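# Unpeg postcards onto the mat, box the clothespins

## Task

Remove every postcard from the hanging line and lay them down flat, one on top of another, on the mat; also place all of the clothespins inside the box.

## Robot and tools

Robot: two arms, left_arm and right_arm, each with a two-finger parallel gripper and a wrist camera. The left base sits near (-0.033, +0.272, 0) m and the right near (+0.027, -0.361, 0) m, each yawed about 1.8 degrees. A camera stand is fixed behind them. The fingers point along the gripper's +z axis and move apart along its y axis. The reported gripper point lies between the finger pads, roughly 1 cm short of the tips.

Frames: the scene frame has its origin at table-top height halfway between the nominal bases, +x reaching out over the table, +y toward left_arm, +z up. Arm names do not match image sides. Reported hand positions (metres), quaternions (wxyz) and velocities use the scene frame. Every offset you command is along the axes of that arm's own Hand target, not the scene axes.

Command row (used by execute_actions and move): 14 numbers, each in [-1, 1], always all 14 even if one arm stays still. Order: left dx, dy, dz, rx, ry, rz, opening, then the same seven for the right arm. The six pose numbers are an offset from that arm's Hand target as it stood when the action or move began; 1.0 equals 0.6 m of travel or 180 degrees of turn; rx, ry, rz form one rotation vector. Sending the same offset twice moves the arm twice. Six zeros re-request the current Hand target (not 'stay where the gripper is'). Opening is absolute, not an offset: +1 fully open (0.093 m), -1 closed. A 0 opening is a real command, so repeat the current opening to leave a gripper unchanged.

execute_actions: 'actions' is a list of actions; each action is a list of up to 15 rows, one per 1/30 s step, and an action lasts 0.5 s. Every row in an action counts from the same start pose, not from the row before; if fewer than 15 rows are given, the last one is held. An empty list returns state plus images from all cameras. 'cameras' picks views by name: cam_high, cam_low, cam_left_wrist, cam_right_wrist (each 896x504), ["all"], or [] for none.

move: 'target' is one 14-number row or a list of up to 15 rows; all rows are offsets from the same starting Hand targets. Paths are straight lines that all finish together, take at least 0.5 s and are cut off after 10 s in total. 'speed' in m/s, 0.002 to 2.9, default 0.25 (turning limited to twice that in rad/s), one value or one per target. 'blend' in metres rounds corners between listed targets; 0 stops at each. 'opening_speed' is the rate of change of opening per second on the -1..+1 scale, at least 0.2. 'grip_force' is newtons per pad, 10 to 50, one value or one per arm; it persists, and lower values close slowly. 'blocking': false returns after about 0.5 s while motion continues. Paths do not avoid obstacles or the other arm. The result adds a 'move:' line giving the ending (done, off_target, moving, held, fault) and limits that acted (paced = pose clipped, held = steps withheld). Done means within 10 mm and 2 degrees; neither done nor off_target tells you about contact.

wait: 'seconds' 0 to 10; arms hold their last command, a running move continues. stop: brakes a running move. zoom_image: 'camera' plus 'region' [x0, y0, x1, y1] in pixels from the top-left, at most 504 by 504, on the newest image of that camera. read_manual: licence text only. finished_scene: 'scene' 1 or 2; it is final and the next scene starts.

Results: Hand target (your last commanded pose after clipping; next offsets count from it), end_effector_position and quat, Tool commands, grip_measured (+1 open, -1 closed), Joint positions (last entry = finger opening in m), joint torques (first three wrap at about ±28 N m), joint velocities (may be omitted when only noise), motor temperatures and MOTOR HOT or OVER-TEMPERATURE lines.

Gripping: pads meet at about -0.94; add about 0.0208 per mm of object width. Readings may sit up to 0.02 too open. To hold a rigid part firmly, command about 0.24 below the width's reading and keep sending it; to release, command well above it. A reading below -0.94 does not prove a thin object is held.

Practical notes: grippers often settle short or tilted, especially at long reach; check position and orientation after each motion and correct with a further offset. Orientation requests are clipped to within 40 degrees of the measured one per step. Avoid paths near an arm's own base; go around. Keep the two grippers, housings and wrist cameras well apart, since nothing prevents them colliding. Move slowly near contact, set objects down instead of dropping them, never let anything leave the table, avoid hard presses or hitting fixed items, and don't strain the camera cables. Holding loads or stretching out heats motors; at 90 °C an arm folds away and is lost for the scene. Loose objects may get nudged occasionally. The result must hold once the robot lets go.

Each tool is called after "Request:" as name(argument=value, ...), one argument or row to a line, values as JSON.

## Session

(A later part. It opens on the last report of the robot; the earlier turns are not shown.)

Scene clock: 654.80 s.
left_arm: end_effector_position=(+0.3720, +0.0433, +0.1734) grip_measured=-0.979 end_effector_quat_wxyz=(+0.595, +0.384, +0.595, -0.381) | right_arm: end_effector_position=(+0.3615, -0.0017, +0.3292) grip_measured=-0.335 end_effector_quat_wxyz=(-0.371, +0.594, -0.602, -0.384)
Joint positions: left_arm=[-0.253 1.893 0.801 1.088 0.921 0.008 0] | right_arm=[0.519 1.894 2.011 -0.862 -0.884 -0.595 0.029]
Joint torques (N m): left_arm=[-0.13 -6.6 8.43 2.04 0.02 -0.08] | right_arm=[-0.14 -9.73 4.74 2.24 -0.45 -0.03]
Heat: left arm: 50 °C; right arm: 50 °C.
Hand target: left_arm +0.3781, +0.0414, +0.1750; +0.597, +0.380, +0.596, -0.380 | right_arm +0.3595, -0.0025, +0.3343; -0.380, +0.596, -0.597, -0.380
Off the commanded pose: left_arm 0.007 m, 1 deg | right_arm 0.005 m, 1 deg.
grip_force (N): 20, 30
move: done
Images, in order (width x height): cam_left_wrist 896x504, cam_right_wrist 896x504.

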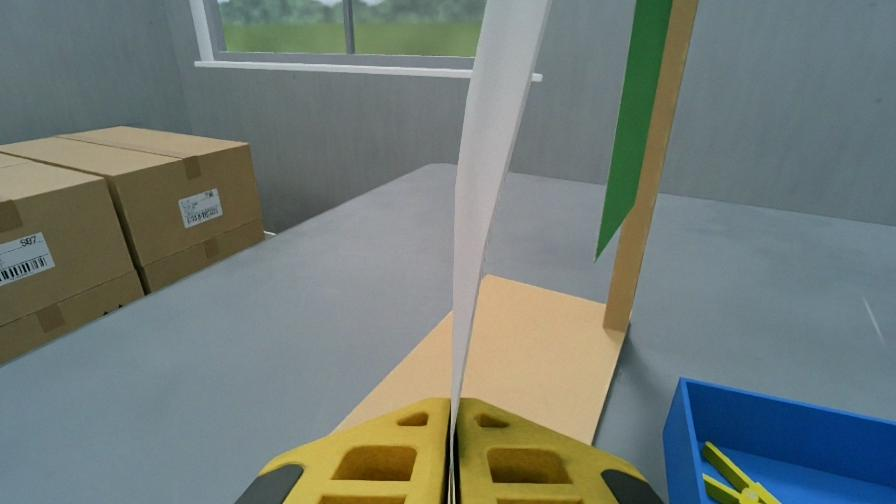

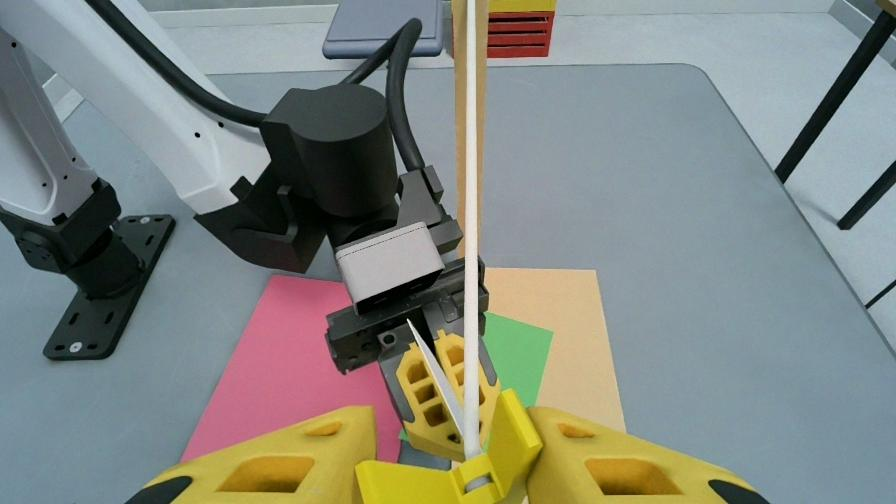

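Request:
move(
  target=[0.0,0,0,0,0,0,-1,0,0,0,0,0,0,-0.46],
  speed=0.06,
  opening_speed=0.4,
  cameras=["cam_left_wrist","cam_right_wrist"],
)

Request:
zoom_image(
  camera="cam_right_wrist",
  region=[250, 300, 650, 504],
)

Scene clock: 663.93 s.
left_arm: end_effector_position=(+0.3720, +0.0433, +0.1733) grip_measured=-0.979 end_effector_quat_wxyz=(+0.595, +0.384, +0.595, -0.381) | right_arm: end_effector_position=(+0.3616, -0.0016, +0.3294) grip_measured=-0.454 end_effector_quat_wxyz=(-0.371, +0.594, -0.602, -0.384)
Joint positions: left_arm=[-0.253 1.893 0.801 1.087 0.921 0.008 0] | right_arm=[0.519 1.894 2.011 -0.86 -0.884 -0.595 0.023]
Joint torques (N m): left_arm=[0.14 -6.56 8.36 2.09 -0.05 -0.11] | right_arm=[-0.14 -9.74 4.75 2.23 -0.45 -0.02]
Motor temperatures (°C): left_arm=[32 45 50 50 29 29 31] | right_arm=[32 51 40 46 31 29 30]
Heat: left arm: 50 °C; right arm: 51 °C.
Hand target: left_arm +0.3781, +0.0414, +0.1750; +0.597, +0.380, +0.596, -0.380 | right_arm +0.3595, -0.0025, +0.3343; -0.380, +0.596, -0.597, -0.380
Off the commanded pose: left_arm 0.007 m, 1 deg | right_arm 0.005 m, 1 deg.
grip_force (N): 20, 30
move: done
Images, in order (width x height): cam_left_wrist 896x504, cam_right_wrist 896x504.

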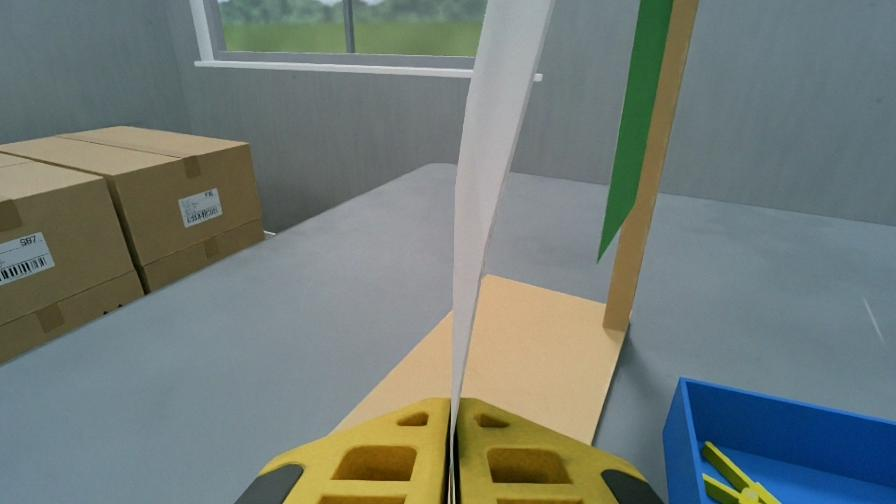

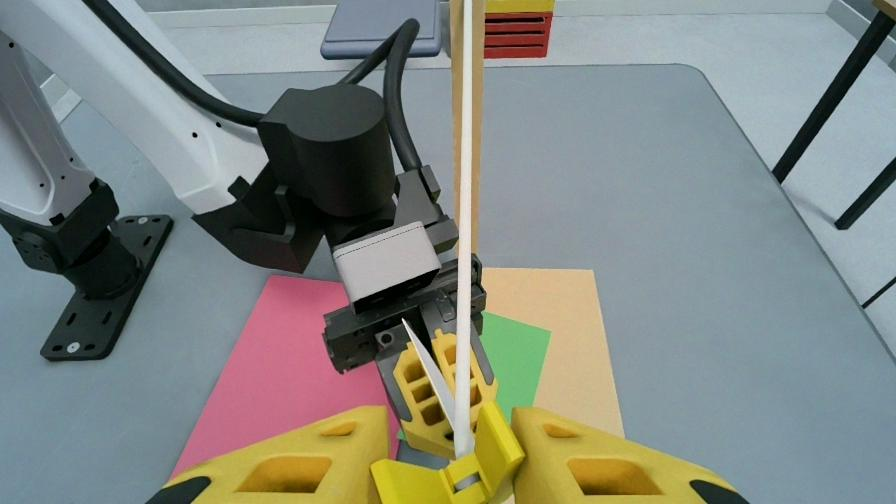

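Scaled by 1.260.

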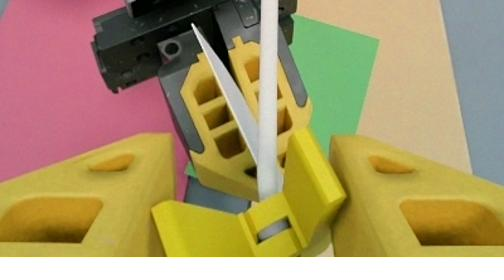

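Request:
move(
  target=[0.0,0,0,0,0,0,-1,0,0,0,0,0,0,-0.6],
  speed=0.06,
  opening_speed=0.4,
  cameras=["cam_left_wrist","cam_right_wrist"],
)

Request:
zoom_image(
  camera="cam_right_wrist",
  region=[250, 300, 650, 504],
)

Scene clock: 673.87 s.
left_arm: end_effector_position=(+0.3720, +0.0433, +0.1733) grip_measured=-0.979 end_effector_quat_wxyz=(+0.595, +0.384, +0.595, -0.381) | right_arm: end_effector_position=(+0.3620, -0.0014, +0.3299) grip_measured=-0.593 end_effector_quat_wxyz=(-0.373, +0.594, -0.601, -0.384)
Joint positions: left_arm=[-0.253 1.893 0.801 1.087 0.921 0.008 0] | right_arm=[0.519 1.894 2.011 -0.857 -0.884 -0.595 0.017]
Joint torques (N m): left_arm=[0.12 -6.61 8.42 2.06 0 -0.08] | right_arm=[-0.13 -9.74 4.72 2.2 -0.45 -0.02]
Heat: left arm: 51 °C; right arm: 51 °C.
Hand target: left_arm +0.3781, +0.0414, +0.1750; +0.597, +0.380, +0.596, -0.380 | right_arm +0.3595, -0.0025, +0.3343; -0.380, +0.596, -0.597, -0.380
Off the commanded pose: left_arm 0.007 m, 1 deg | right_arm 0.005 m, 1 deg.
grip_force (N): 20, 30
move: done
Images, in order (width x height): cam_left_wrist 896x504, cam_right_wrist 896x504.

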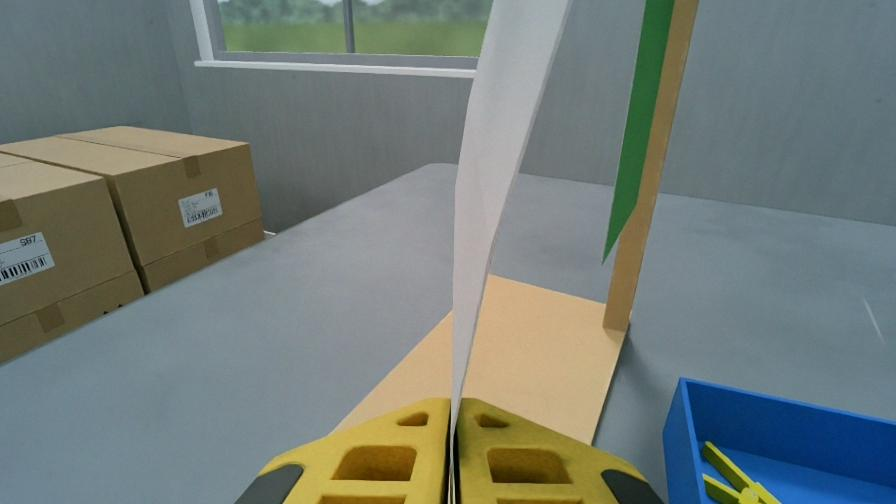

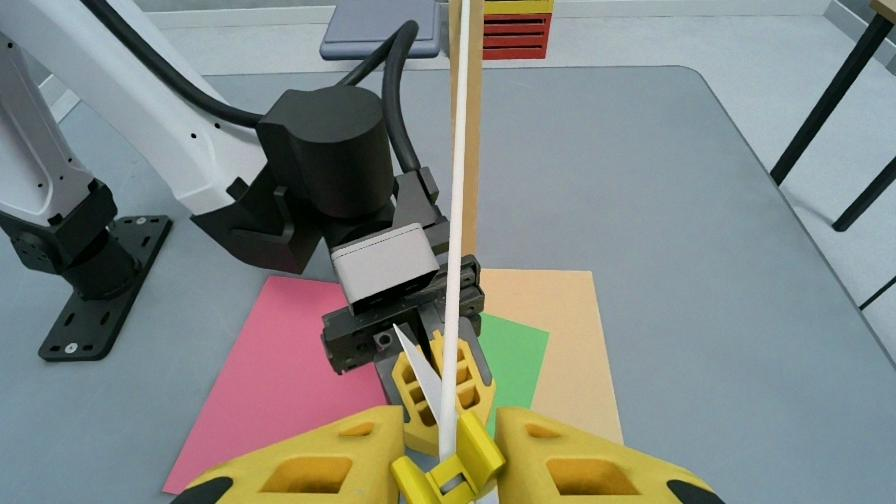

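Scaled by 1.260.

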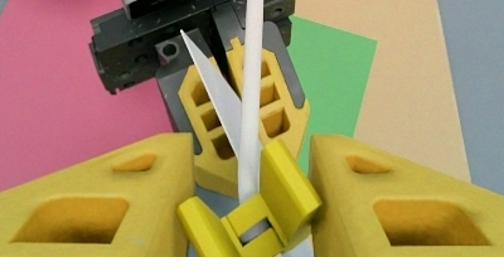

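Request:
move(
  target=[0.025,0,0,0,0,0,-1,0,0,0,0,0,0,-0.5],
  speed=0.04,
  grip_force=[35, 30],
  cameras=["cam_left_wrist","cam_right_wrist"],
)

Request:
zoom_image(
  camera="cam_right_wrist",
  region=[250, 300, 650, 504],
)

Scene clock: 681.87 s.
left_arm: end_effector_position=(+0.3748, +0.0427, +0.1592) grip_measured=-0.979 end_effector_quat_wxyz=(+0.592, +0.383, +0.598, -0.381) | right_arm: end_effector_position=(+0.3620, -0.0014, +0.3299) grip_measured=-0.498 end_effector_quat_wxyz=(-0.373, +0.594, -0.601, -0.384)
Joint positions: left_arm=[-0.253 1.944 0.801 1.13 0.921 0.008 0] | right_arm=[0.519 1.894 2.011 -0.857 -0.884 -0.595 0.021]
Joint torques (N m): left_arm=[0.06 -7.02 6.9 2.25 0 -0.1] | right_arm=[-0.14 -9.74 4.74 2.2 -0.45 -0.02]
Heat: left arm: 51 °C; right arm: 51 °C.
Hand target: left_arm +0.3781, +0.0414, +0.1601; +0.597, +0.380, +0.596, -0.380 | right_arm +0.3595, -0.0025, +0.3343; -0.380, +0.596, -0.597, -0.380
Off the commanded pose: left_arm 0.004 m, 1 deg | right_arm 0.005 m, 1 deg.
grip_force (N): 35, 30
move: done
Images, in order (width x height): cam_left_wrist 896x504, cam_right_wrist 896x504.

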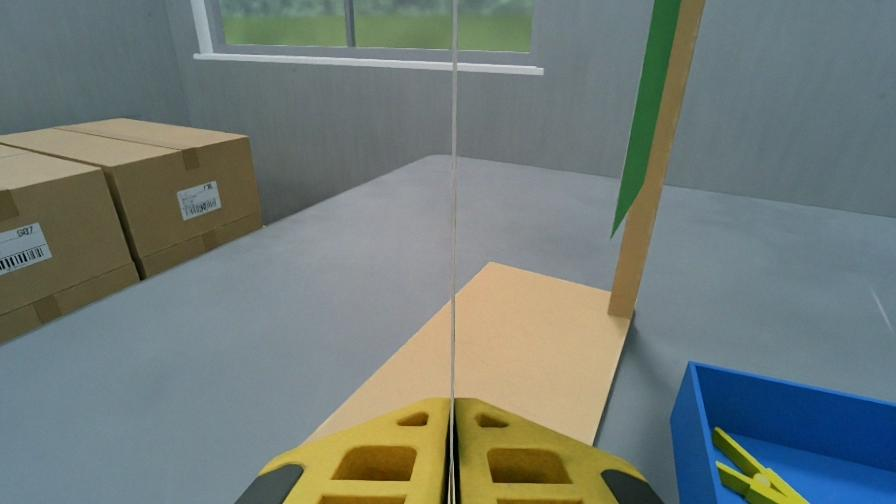

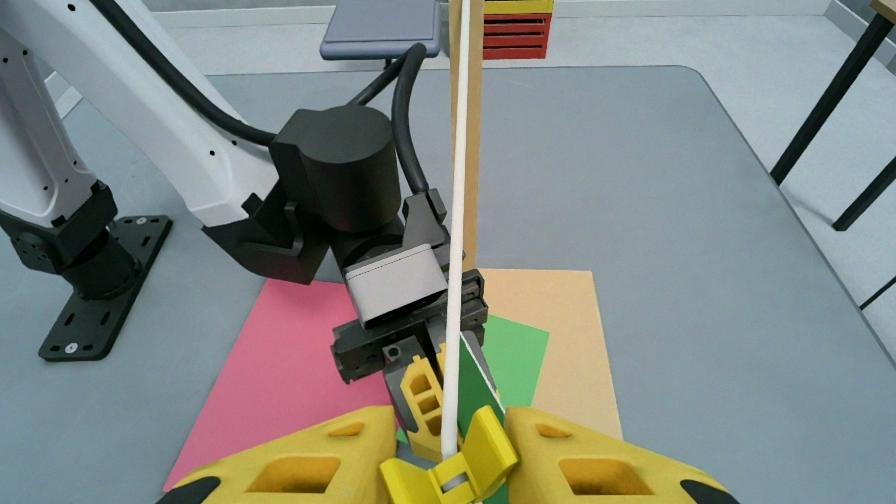

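Scaled by 1.260.

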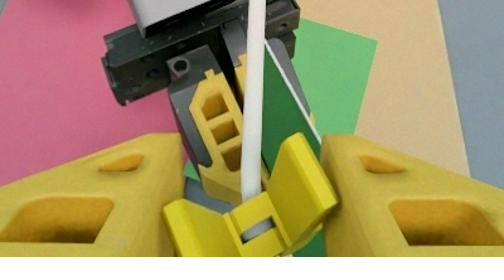

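Request:
move(
  target=[
    [0.05,0,0,0,0,0,-1,-0.03,0,-0.014,0,0,0,-0.55],
    [0.05,-0.12,-0.056,0,0,0,-1,-0.068,0,-0.0317,0,0,0,-0.55],
  ],
  speed=0.08,
  cameras=["all"],
)

Scene clock: 695.03 s.
left_arm: end_effector_position=(+0.2996, +0.0414, +0.1185) grip_measured=-0.979 end_effector_quat_wxyz=(+0.582, +0.380, +0.607, -0.384) | right_arm: end_effector_position=(+0.3585, -0.0036, +0.3732) grip_measured=-0.545 end_effector_quat_wxyz=(-0.371, +0.594, -0.602, -0.384)
Joint positions: left_arm=[-0.318 1.918 0.474 1.402 0.857 0.008 0] | right_arm=[0.519 1.989 2.342 -1.096 -0.882 -0.594 0.019]
Joint torques (N m): left_arm=[-0.03 -8.06 4.1 2.43 0.05 -0.15] | right_arm=[-0.16 -7.95 7.31 2.06 -0.47 -0.02]
Heat: left arm: 51 °C; right arm: 51 °C.
Hand target: left_arm +0.2987, +0.0414, +0.1300; +0.597, +0.380, +0.596, -0.380 | right_arm +0.3595, -0.0026, +0.3793; -0.380, +0.596, -0.597, -0.380
Off the commanded pose: left_arm 0.012 m, 2 deg | right_arm 0.006 m, 1 deg.
grip_force (N): 35, 30
move: off_target (left_arm)

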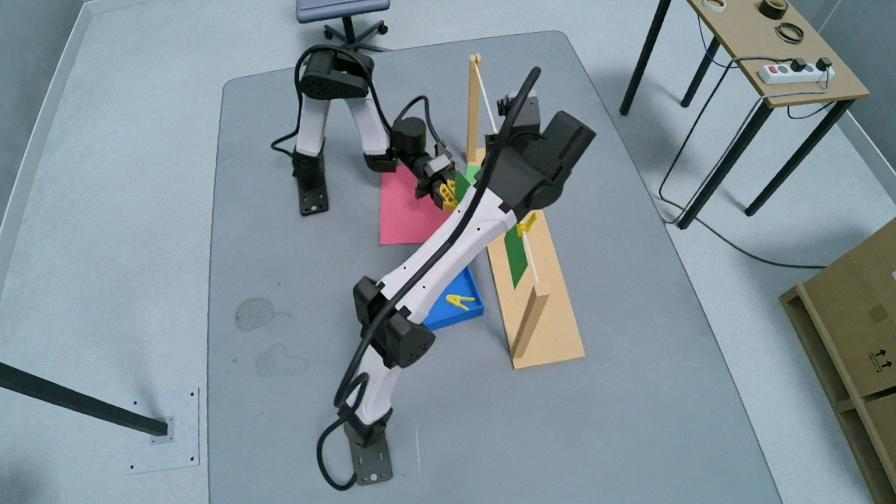

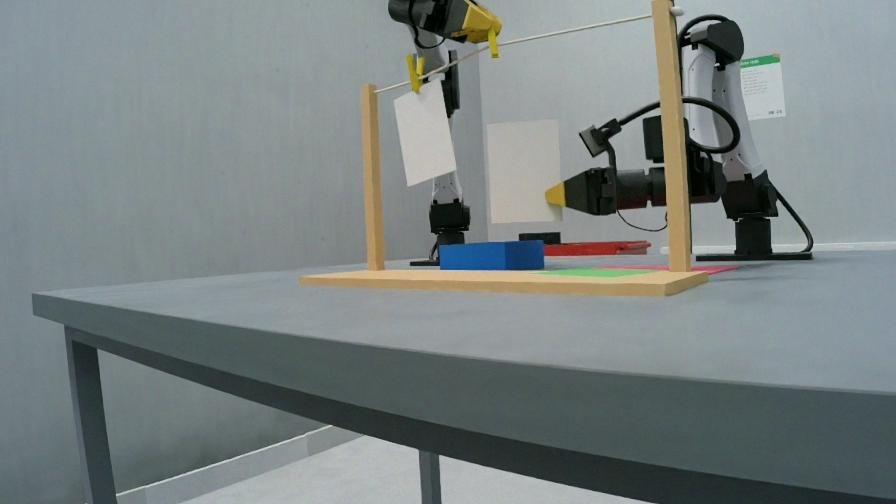

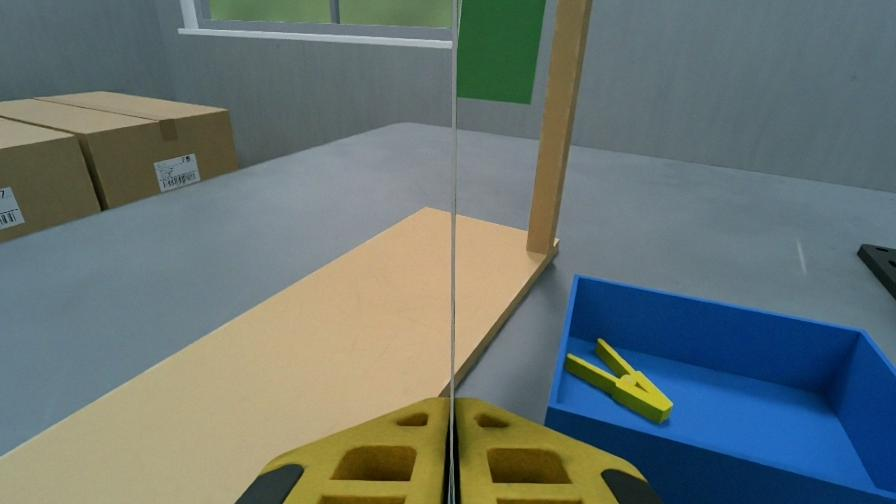

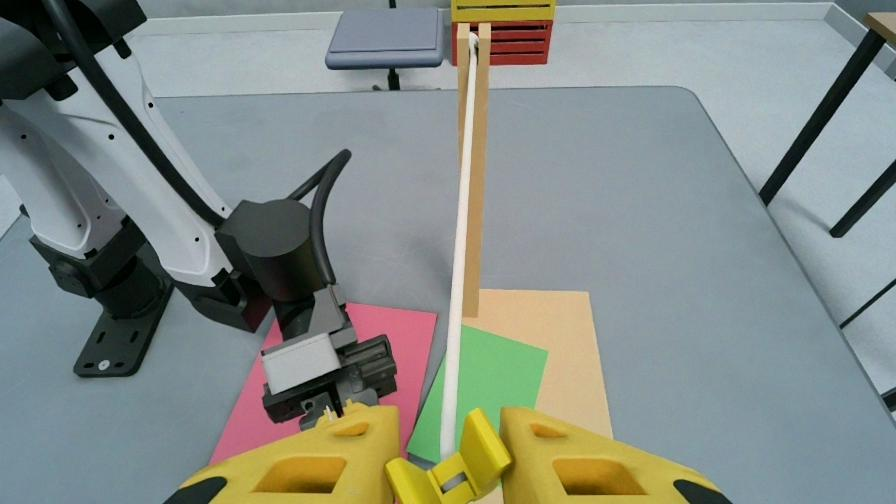

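Request:
zoom_image(
  camera="cam_low",
  region=[360, 0, 560, 120],
)

Request:
zoom_image(
  camera="cam_right_wrist",
  region=[300, 350, 600, 504],
)

Scaled by 2.520.

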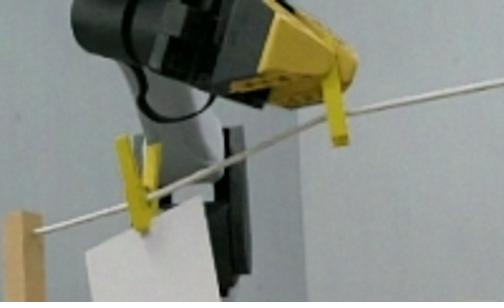

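Scaled by 1.680.

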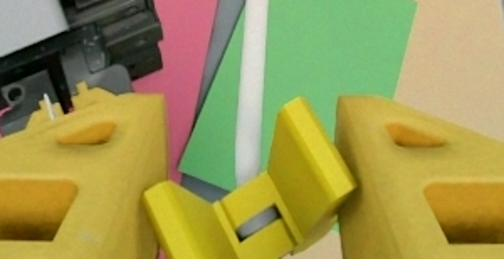

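Request:
move(
  target=[
    [0,0,0,0,0,0,-1,0.068,0,0.0317,0,0,0,-0.55],
    [0,0,0,0,0,0,-1,0.068,0,0.0317,0,0,0,-0.1],
  ],
  speed=0.06,
  opening_speed=0.5,
  cameras=["cam_right_wrist"],
)

Request:
zoom_image(
  camera="cam_right_wrist",
  region=[250, 300, 650, 504],
)

Scene clock: 713.47 s.
left_arm: end_effector_position=(+0.2996, +0.0414, +0.1186) grip_measured=-0.979 end_effector_quat_wxyz=(+0.582, +0.380, +0.607, -0.384) | right_arm: end_effector_position=(+0.3632, -0.0008, +0.3261) grip_measured=-0.101 end_effector_quat_wxyz=(-0.369, +0.593, -0.604, -0.384)
Joint positions: left_arm=[-0.318 1.918 0.474 1.403 0.856 0.008 0] | right_arm=[0.519 1.901 2.01 -0.859 -0.882 -0.594 0.04]
Joint torques (N m): left_arm=[-0.1 -8.03 3.74 2.4 0.08 -0.18] | right_arm=[-0.14 -10.36 4.79 2.21 -0.47 -0.04]
Heat: left arm: 54 °C; right arm: 51 °C.
Hand target: left_arm +0.2988, +0.0414, +0.1301; +0.597, +0.380, +0.596, -0.380 | right_arm +0.3595, -0.0026, +0.3344; -0.380, +0.596, -0.597, -0.380
Off the commanded pose: left_arm 0.011 m, 2 deg | right_arm 0.009 m, 2 deg.
grip_force (N): 35, 30
move: off_target (left_arm)
Images, in order (width x height): cam_right_wrist 896x504.

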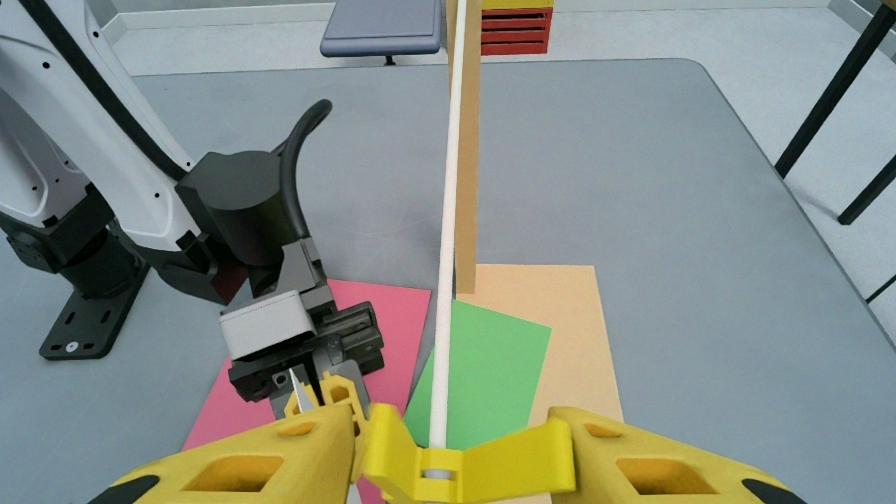

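Scaled by 1.260.

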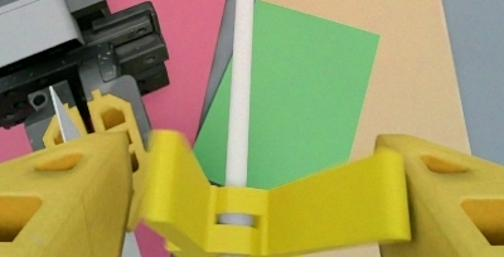

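Request:
move(
  target=[
    [0,0,0,0,0,0,-1,0,0.005,0,0,0,0,-0.1],
    [0,0,0,0,0,0,-1,0,0.005,0,0,0,0,-0.62],
  ],
  speed=0.06,
  opening_speed=0.4,
  cameras=["cam_right_wrist"],
)

Request:
zoom_image(
  camera="cam_right_wrist",
  region=[250, 300, 650, 504],
)

Scene clock: 725.30 s.
left_arm: end_effector_position=(+0.2996, +0.0414, +0.1186) grip_measured=-0.979 end_effector_quat_wxyz=(+0.582, +0.380, +0.607, -0.384) | right_arm: end_effector_position=(+0.3618, -0.0017, +0.3224) grip_measured=-0.614 end_effector_quat_wxyz=(-0.364, +0.592, -0.607, -0.385)
Joint positions: left_arm=[-0.318 1.918 0.474 1.403 0.856 0.008 0] | right_arm=[0.519 1.896 1.993 -0.857 -0.882 -0.594 0.016]
Joint torques (N m): left_arm=[-0.14 -8.47 3.93 2.44 0.08 -0.07] | right_arm=[0.24 -10.88 4.83 2.27 -0.45 0.01]
Motor temperatures (°C): left_arm=[31 48 46 55 29 29 31] | right_arm=[32 51 40 46 31 29 30]
Heat: left arm: 55 °C; right arm: 51 °C.
Hand target: left_arm +0.2988, +0.0414, +0.1301; +0.597, +0.380, +0.596, -0.380 | right_arm +0.3564, -0.0026, +0.3344; -0.380, +0.596, -0.597, -0.380
Off the commanded pose: left_arm 0.012 m, 2 deg | right_arm 0.013 m, 2 deg.
grip_force (N): 35, 30
move: off_target (left_arm, right_arm); target 2's new opening was sent with right_arm's hand 0.013 m and 2 deg from that target
Images, in order (width x height): cam_right_wrist 896x504.

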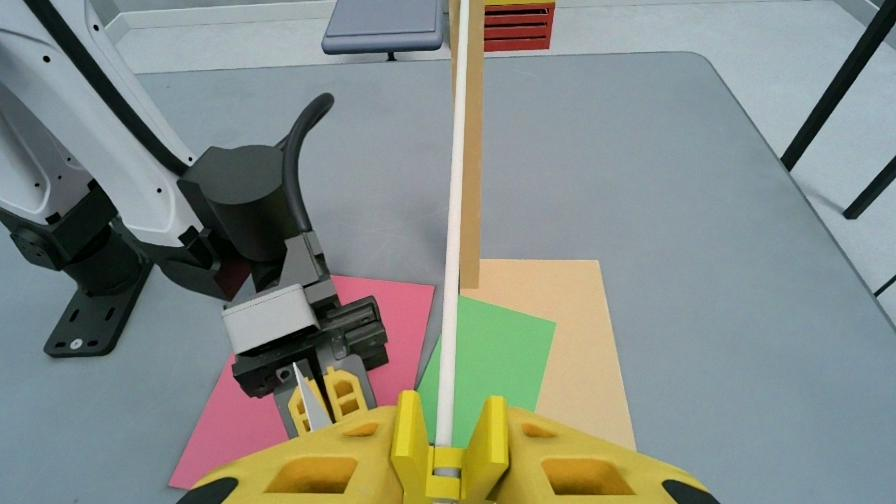

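Scaled by 1.260.

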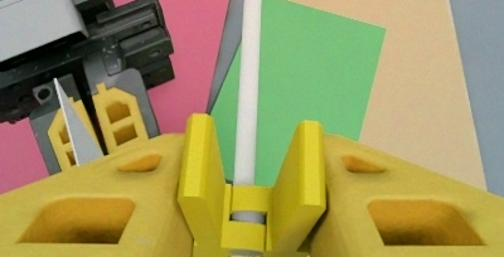

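Request:
move(
  target=[0,0,0,0,0,0,-1,-0.08,0,-0.037,0,0,0,-0.62],
  speed=0.06,
  cameras=["cam_right_wrist","cam_low"],
)

Request:
zoom_image(
  camera="cam_low",
  region=[360, 0, 560, 120],
)

Scene clock: 732.93 s.
left_arm: end_effector_position=(+0.2996, +0.0414, +0.1186) grip_measured=-0.979 end_effector_quat_wxyz=(+0.582, +0.380, +0.607, -0.384) | right_arm: end_effector_position=(+0.3571, -0.0048, +0.3827) grip_measured=-0.614 end_effector_quat_wxyz=(-0.373, +0.591, -0.603, -0.384)
Joint positions: left_arm=[-0.318 1.918 0.474 1.403 0.856 0.008 0] | right_arm=[0.519 2.007 2.411 -1.138 -0.88 -0.584 0.016]
Joint torques (N m): left_arm=[-0.02 -8.14 3.67 2.48 0.05 -0.15] | right_arm=[0.28 -7.87 7.04 2.05 -0.45 -0.09]
Motor temperatures (°C): left_arm=[31 49 46 56 29 29 31] | right_arm=[32 51 40 46 31 29 30]
Heat: left arm: 56 °C; right arm: 51 °C.
Hand target: left_arm +0.2988, +0.0414, +0.1301; +0.597, +0.380, +0.596, -0.380 | right_arm +0.3565, -0.0024, +0.3872; -0.380, +0.596, -0.597, -0.380
Off the commanded pose: left_arm 0.012 m, 2 deg | right_arm 0.005 m, 1 deg.
grip_force (N): 35, 30
move: off_target (left_arm)
Images, in order (width x height): cam_low 896x504, cam_right_wrist 896x504.

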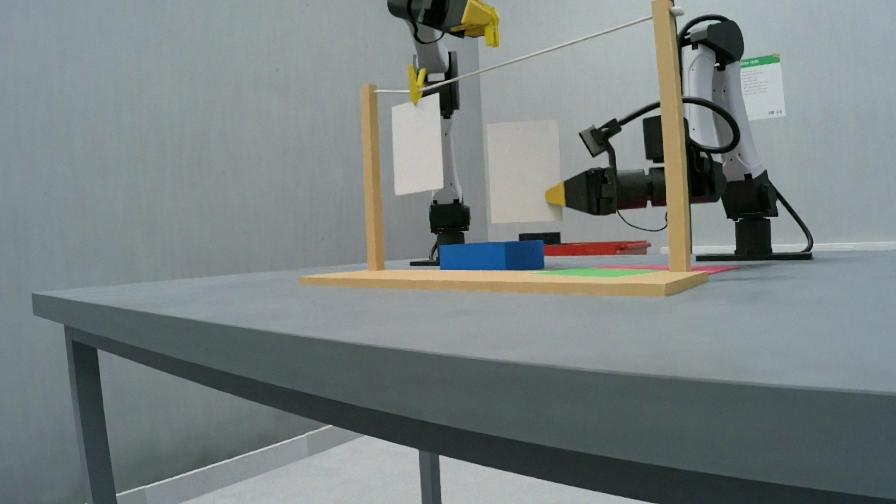

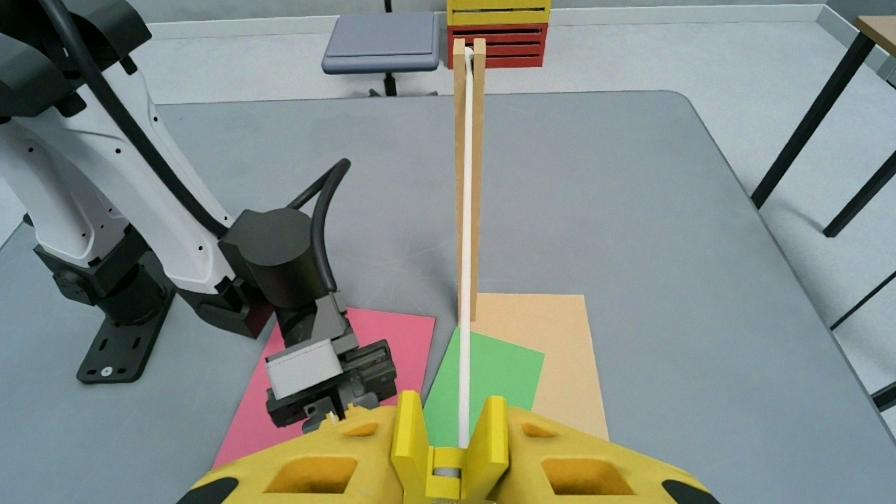

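Scaled by 2.520.

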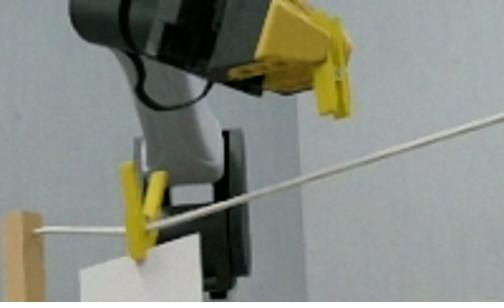

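Request:
move(
  target=[
    [-0.05,-0.0106,-0.1324,-0.0653,0.0653,-0.2437,-1,0.0817,0.1442,-0.0678,0.0866,0.0402,0.0553,-0.62],
    [-0.1,-0.0212,-0.2648,-0.1306,0.1306,-0.4875,-1,0.3632,0.2142,-0.0008,0.1733,0.0804,0.1105,-0.62],
  ],
  speed=0.15,
  blend=0.03,
  cameras=["all"],
)

Scene clock: 774.93 s.
left_arm: end_effector_position=(+0.2166, +0.1791, +0.1822) grip_measured=-0.979 end_effector_quat_wxyz=(+0.102, -0.195, +0.846, -0.485) | right_arm: end_effector_position=(+0.2272, -0.0958, +0.1854) grip_measured=-0.614 end_effector_quat_wxyz=(+0.365, -0.410, +0.815, +0.186)
Joint positions: left_arm=[0.17 1.16 0.846 -0.887 0.993 -0.454 0] | right_arm=[0.884 1.094 0.848 -0.481 -0.014 -0.008 0.016]
Joint torques (N m): left_arm=[0.61 -1.87 10.1 1.08 0.68 0.17] | right_arm=[0.29 -3.9 5.41 2.69 0.03 0.11]
Motor temperatures (°C): left_arm=[31 48 45 56 29 29 31] | right_arm=[32 49 42 45 31 29 30]
Heat: left arm: 56 °C; right arm: 49 °C.
Hand target: left_arm +0.2200, +0.1801, +0.1898; +0.109, -0.187, +0.845, -0.488 | right_arm +0.2277, -0.0948, +0.1901; +0.378, -0.405, +0.811, +0.189
Off the commanded pose: left_arm 0.008 m, 1 deg | right_arm 0.005 m, 2 deg.
grip_force (N): 35, 30
move: done

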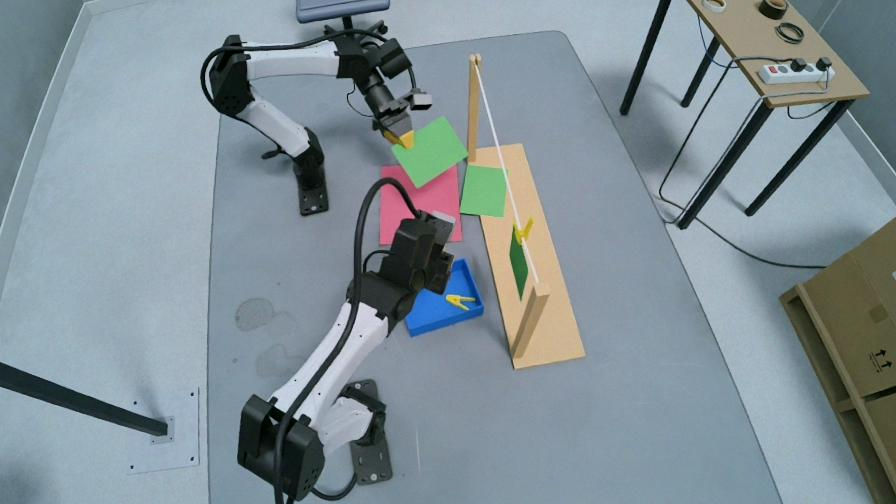

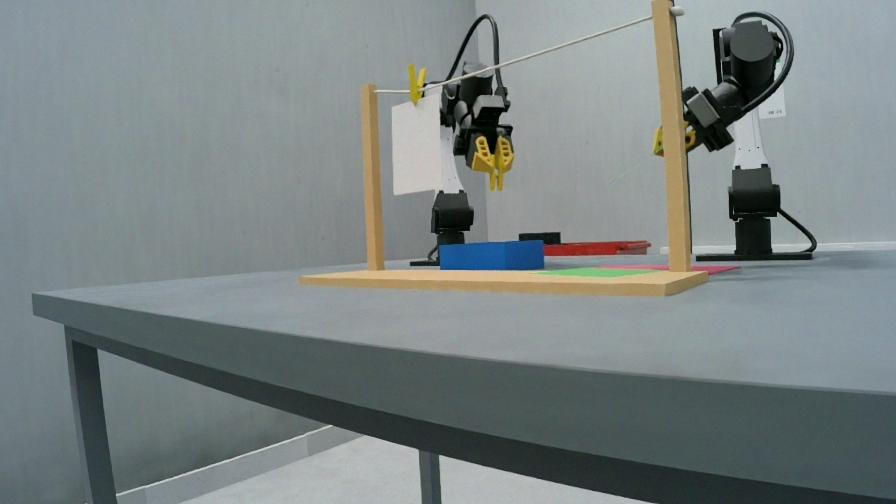

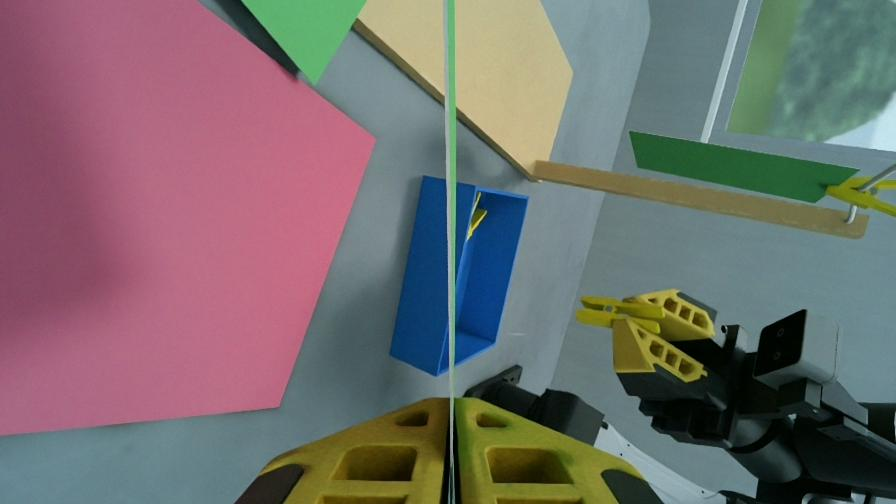

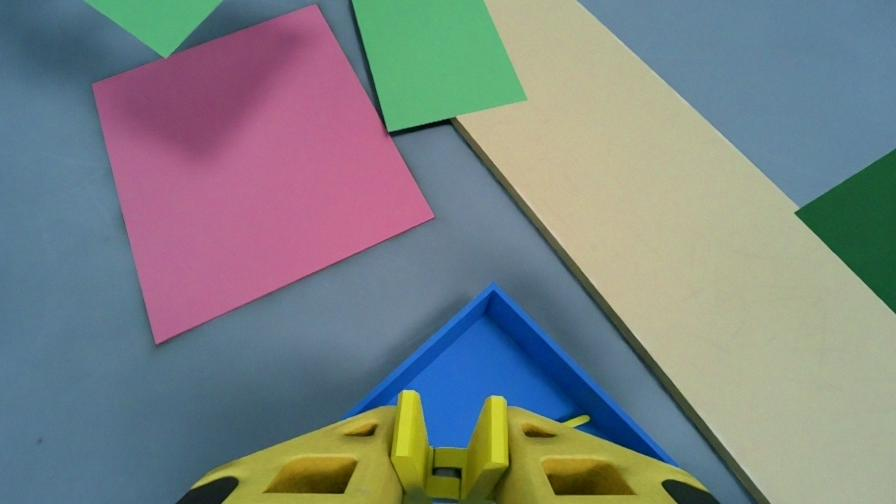

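Request:
move(
  target=[
    [0.0403,0.149,0.0815,0,0,0,-1,0.1723,0,0.1447,0,0,0,-0.62],
    [0.0403,0.149,0.0815,0,0,0,-1,0.1723,0,0.1447,0,0,0,0.0],
  ],
  speed=0.1,
  opening_speed=0.5,
  cameras=["all"],
)

Scene clock: 811.07 s.
left_arm: end_effector_position=(+0.1987, +0.1737, +0.0903) grip_measured=-0.979 end_effector_quat_wxyz=(+0.116, -0.183, +0.847, -0.486) | right_arm: end_effector_position=(+0.2273, -0.0964, +0.0551) grip_measured=-0.001 end_effector_quat_wxyz=(+0.371, -0.409, +0.813, +0.187)
Joint positions: left_arm=[0.163 1.176 0.464 -0.452 0.995 -0.453 0] | right_arm=[0.884 1.297 0.402 0.181 -0.011 -0.008 0.045]
Joint torques (N m): left_arm=[-0.02 -1.89 6.17 1.36 0.66 -0.19] | right_arm=[0.39 -2.74 4.41 2.82 0 0.11]
Motor temperatures (°C): left_arm=[31 43 51 48 29 29 31] | right_arm=[32 45 40 46 31 29 30]
Heat: left arm: 51 °C; right arm: 46 °C.
Hand target: left_arm +0.1972, +0.1719, +0.0879; +0.109, -0.187, +0.845, -0.488 | right_arm +0.2276, -0.0946, +0.0551; +0.378, -0.405, +0.811, +0.189
Off the commanded pose: left_arm 0.003 m, 1 deg | right_arm 0.002 m, 1 deg.
grip_force (N): 35, 30
move: done

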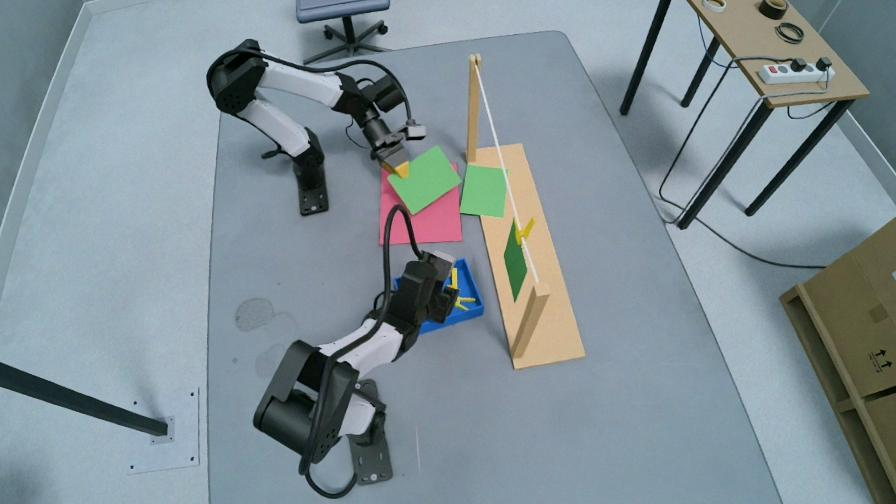

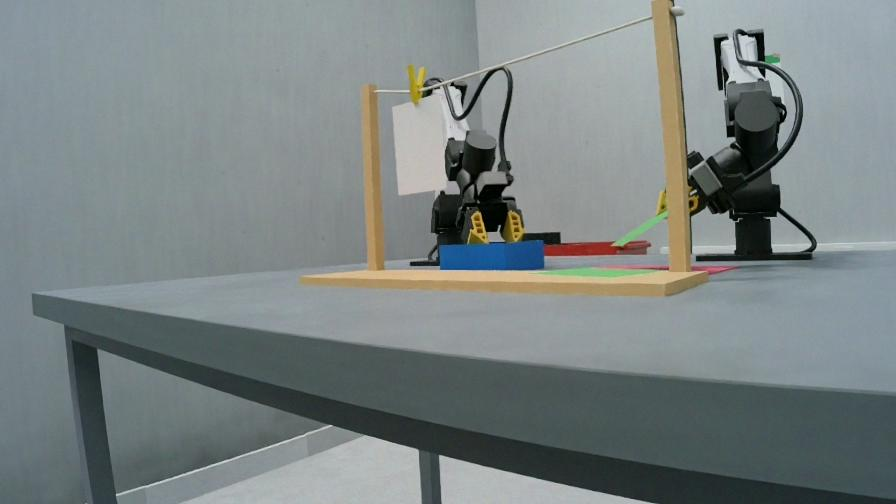

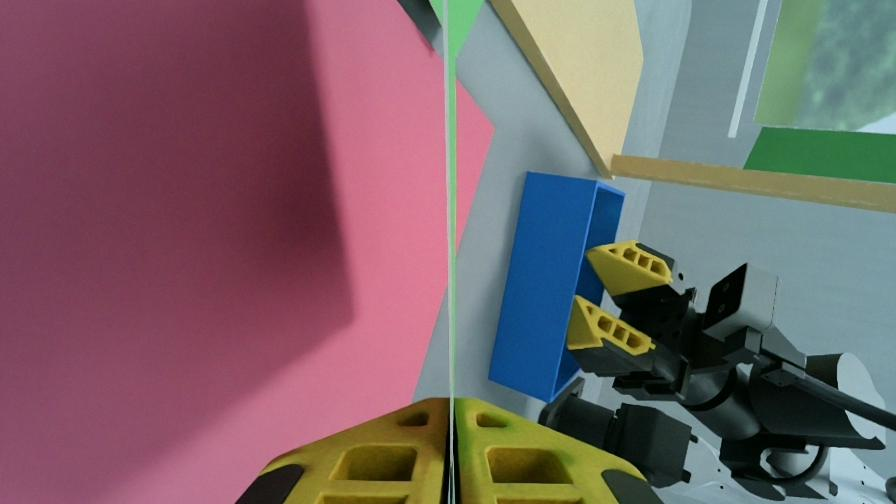

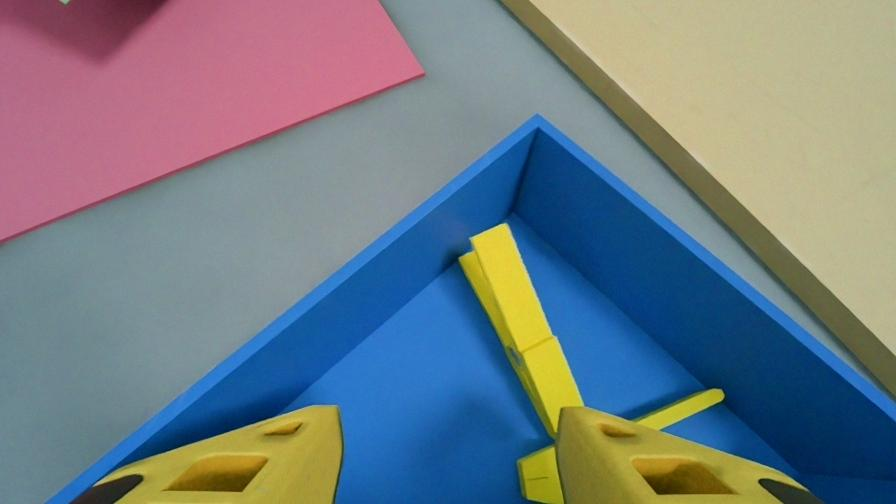

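Request:
move(
  target=[
    [0,0.05,0.029,0,0,0,-1,-0.08,0,-0.067,0,0,0,0],
    [0,0.0859,0.0496,0,0,0,-1,-0.153,0,-0.1287,0,0,0,0],
  ],
  speed=0.06,
  cameras=["cam_high","cam_low","cam_left_wrist"],
)

Request:
zoom_image(
  camera="cam_high",
  region=[350, 120, 530, 260],
)

Scene clock: 828.40 s.
left_arm: end_effector_position=(+0.2018, +0.1689, +0.0437) grip_measured=-0.979 end_effector_quat_wxyz=(+0.121, -0.166, +0.834, -0.512) | right_arm: end_effector_position=(+0.2250, -0.0994, +0.1586) grip_measured=-0.001 end_effector_quat_wxyz=(+0.360, -0.411, +0.818, +0.182)
Joint positions: left_arm=[0.163 1.404 0.323 -0.053 1.056 -0.455 0] | right_arm=[0.884 1.091 0.749 -0.399 -0.011 -0.008 0.045]
Joint torques (N m): left_arm=[0.29 -1.99 4.4 1.2 0.06 -0.08] | right_arm=[0.31 -3.56 8.42 2.42 -0.01 0.11]
Heat: left arm: 49 °C; right arm: 47 °C.
Hand target: left_arm +0.1973, +0.1719, +0.0284; +0.109, -0.187, +0.845, -0.488 | right_arm +0.2276, -0.0949, +0.1751; +0.378, -0.405, +0.811, +0.189
Off the commanded pose: left_arm 0.016 m, 4 deg | right_arm 0.017 m, 2 deg.
grip_force (N): 35, 30
move: off_target (left_arm, right_arm)
Images, in order (width x height): cam_high 896x504, cam_low 896x504, cam_left_wrist 896x504.

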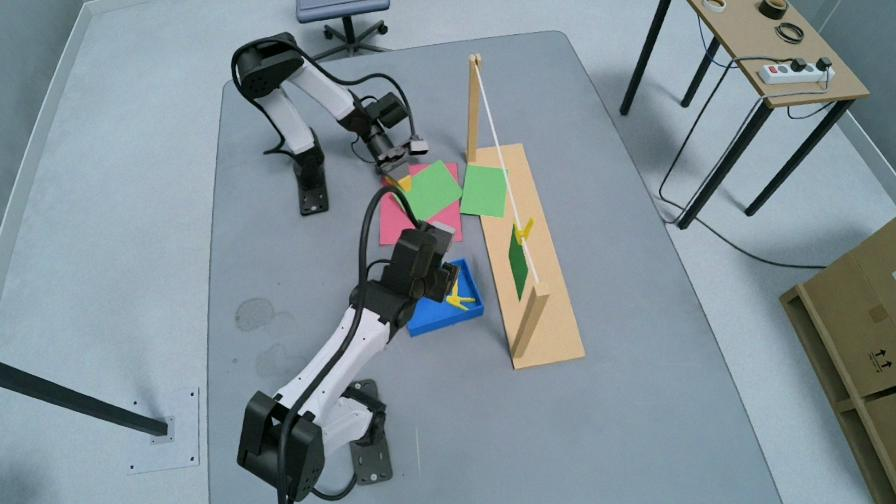

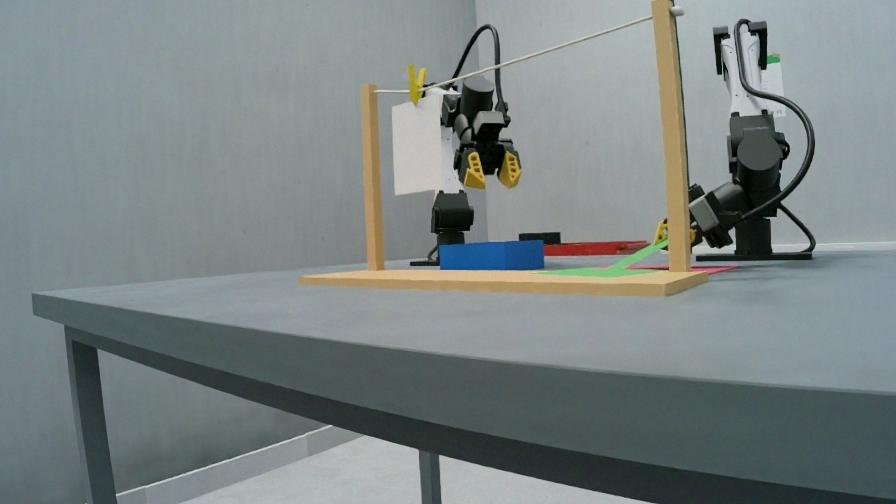

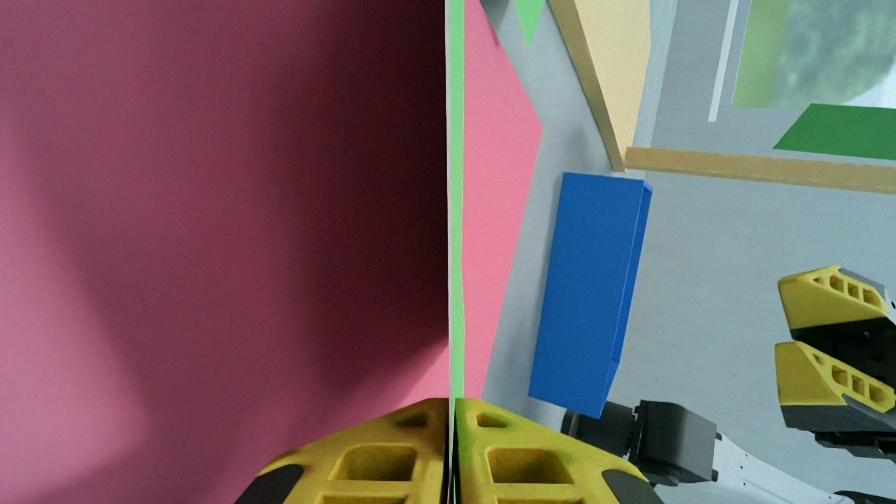

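Scaled by 2.800.

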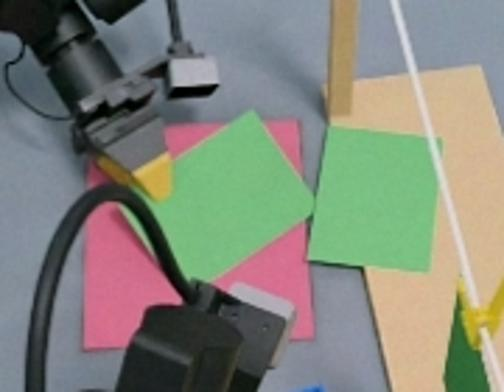

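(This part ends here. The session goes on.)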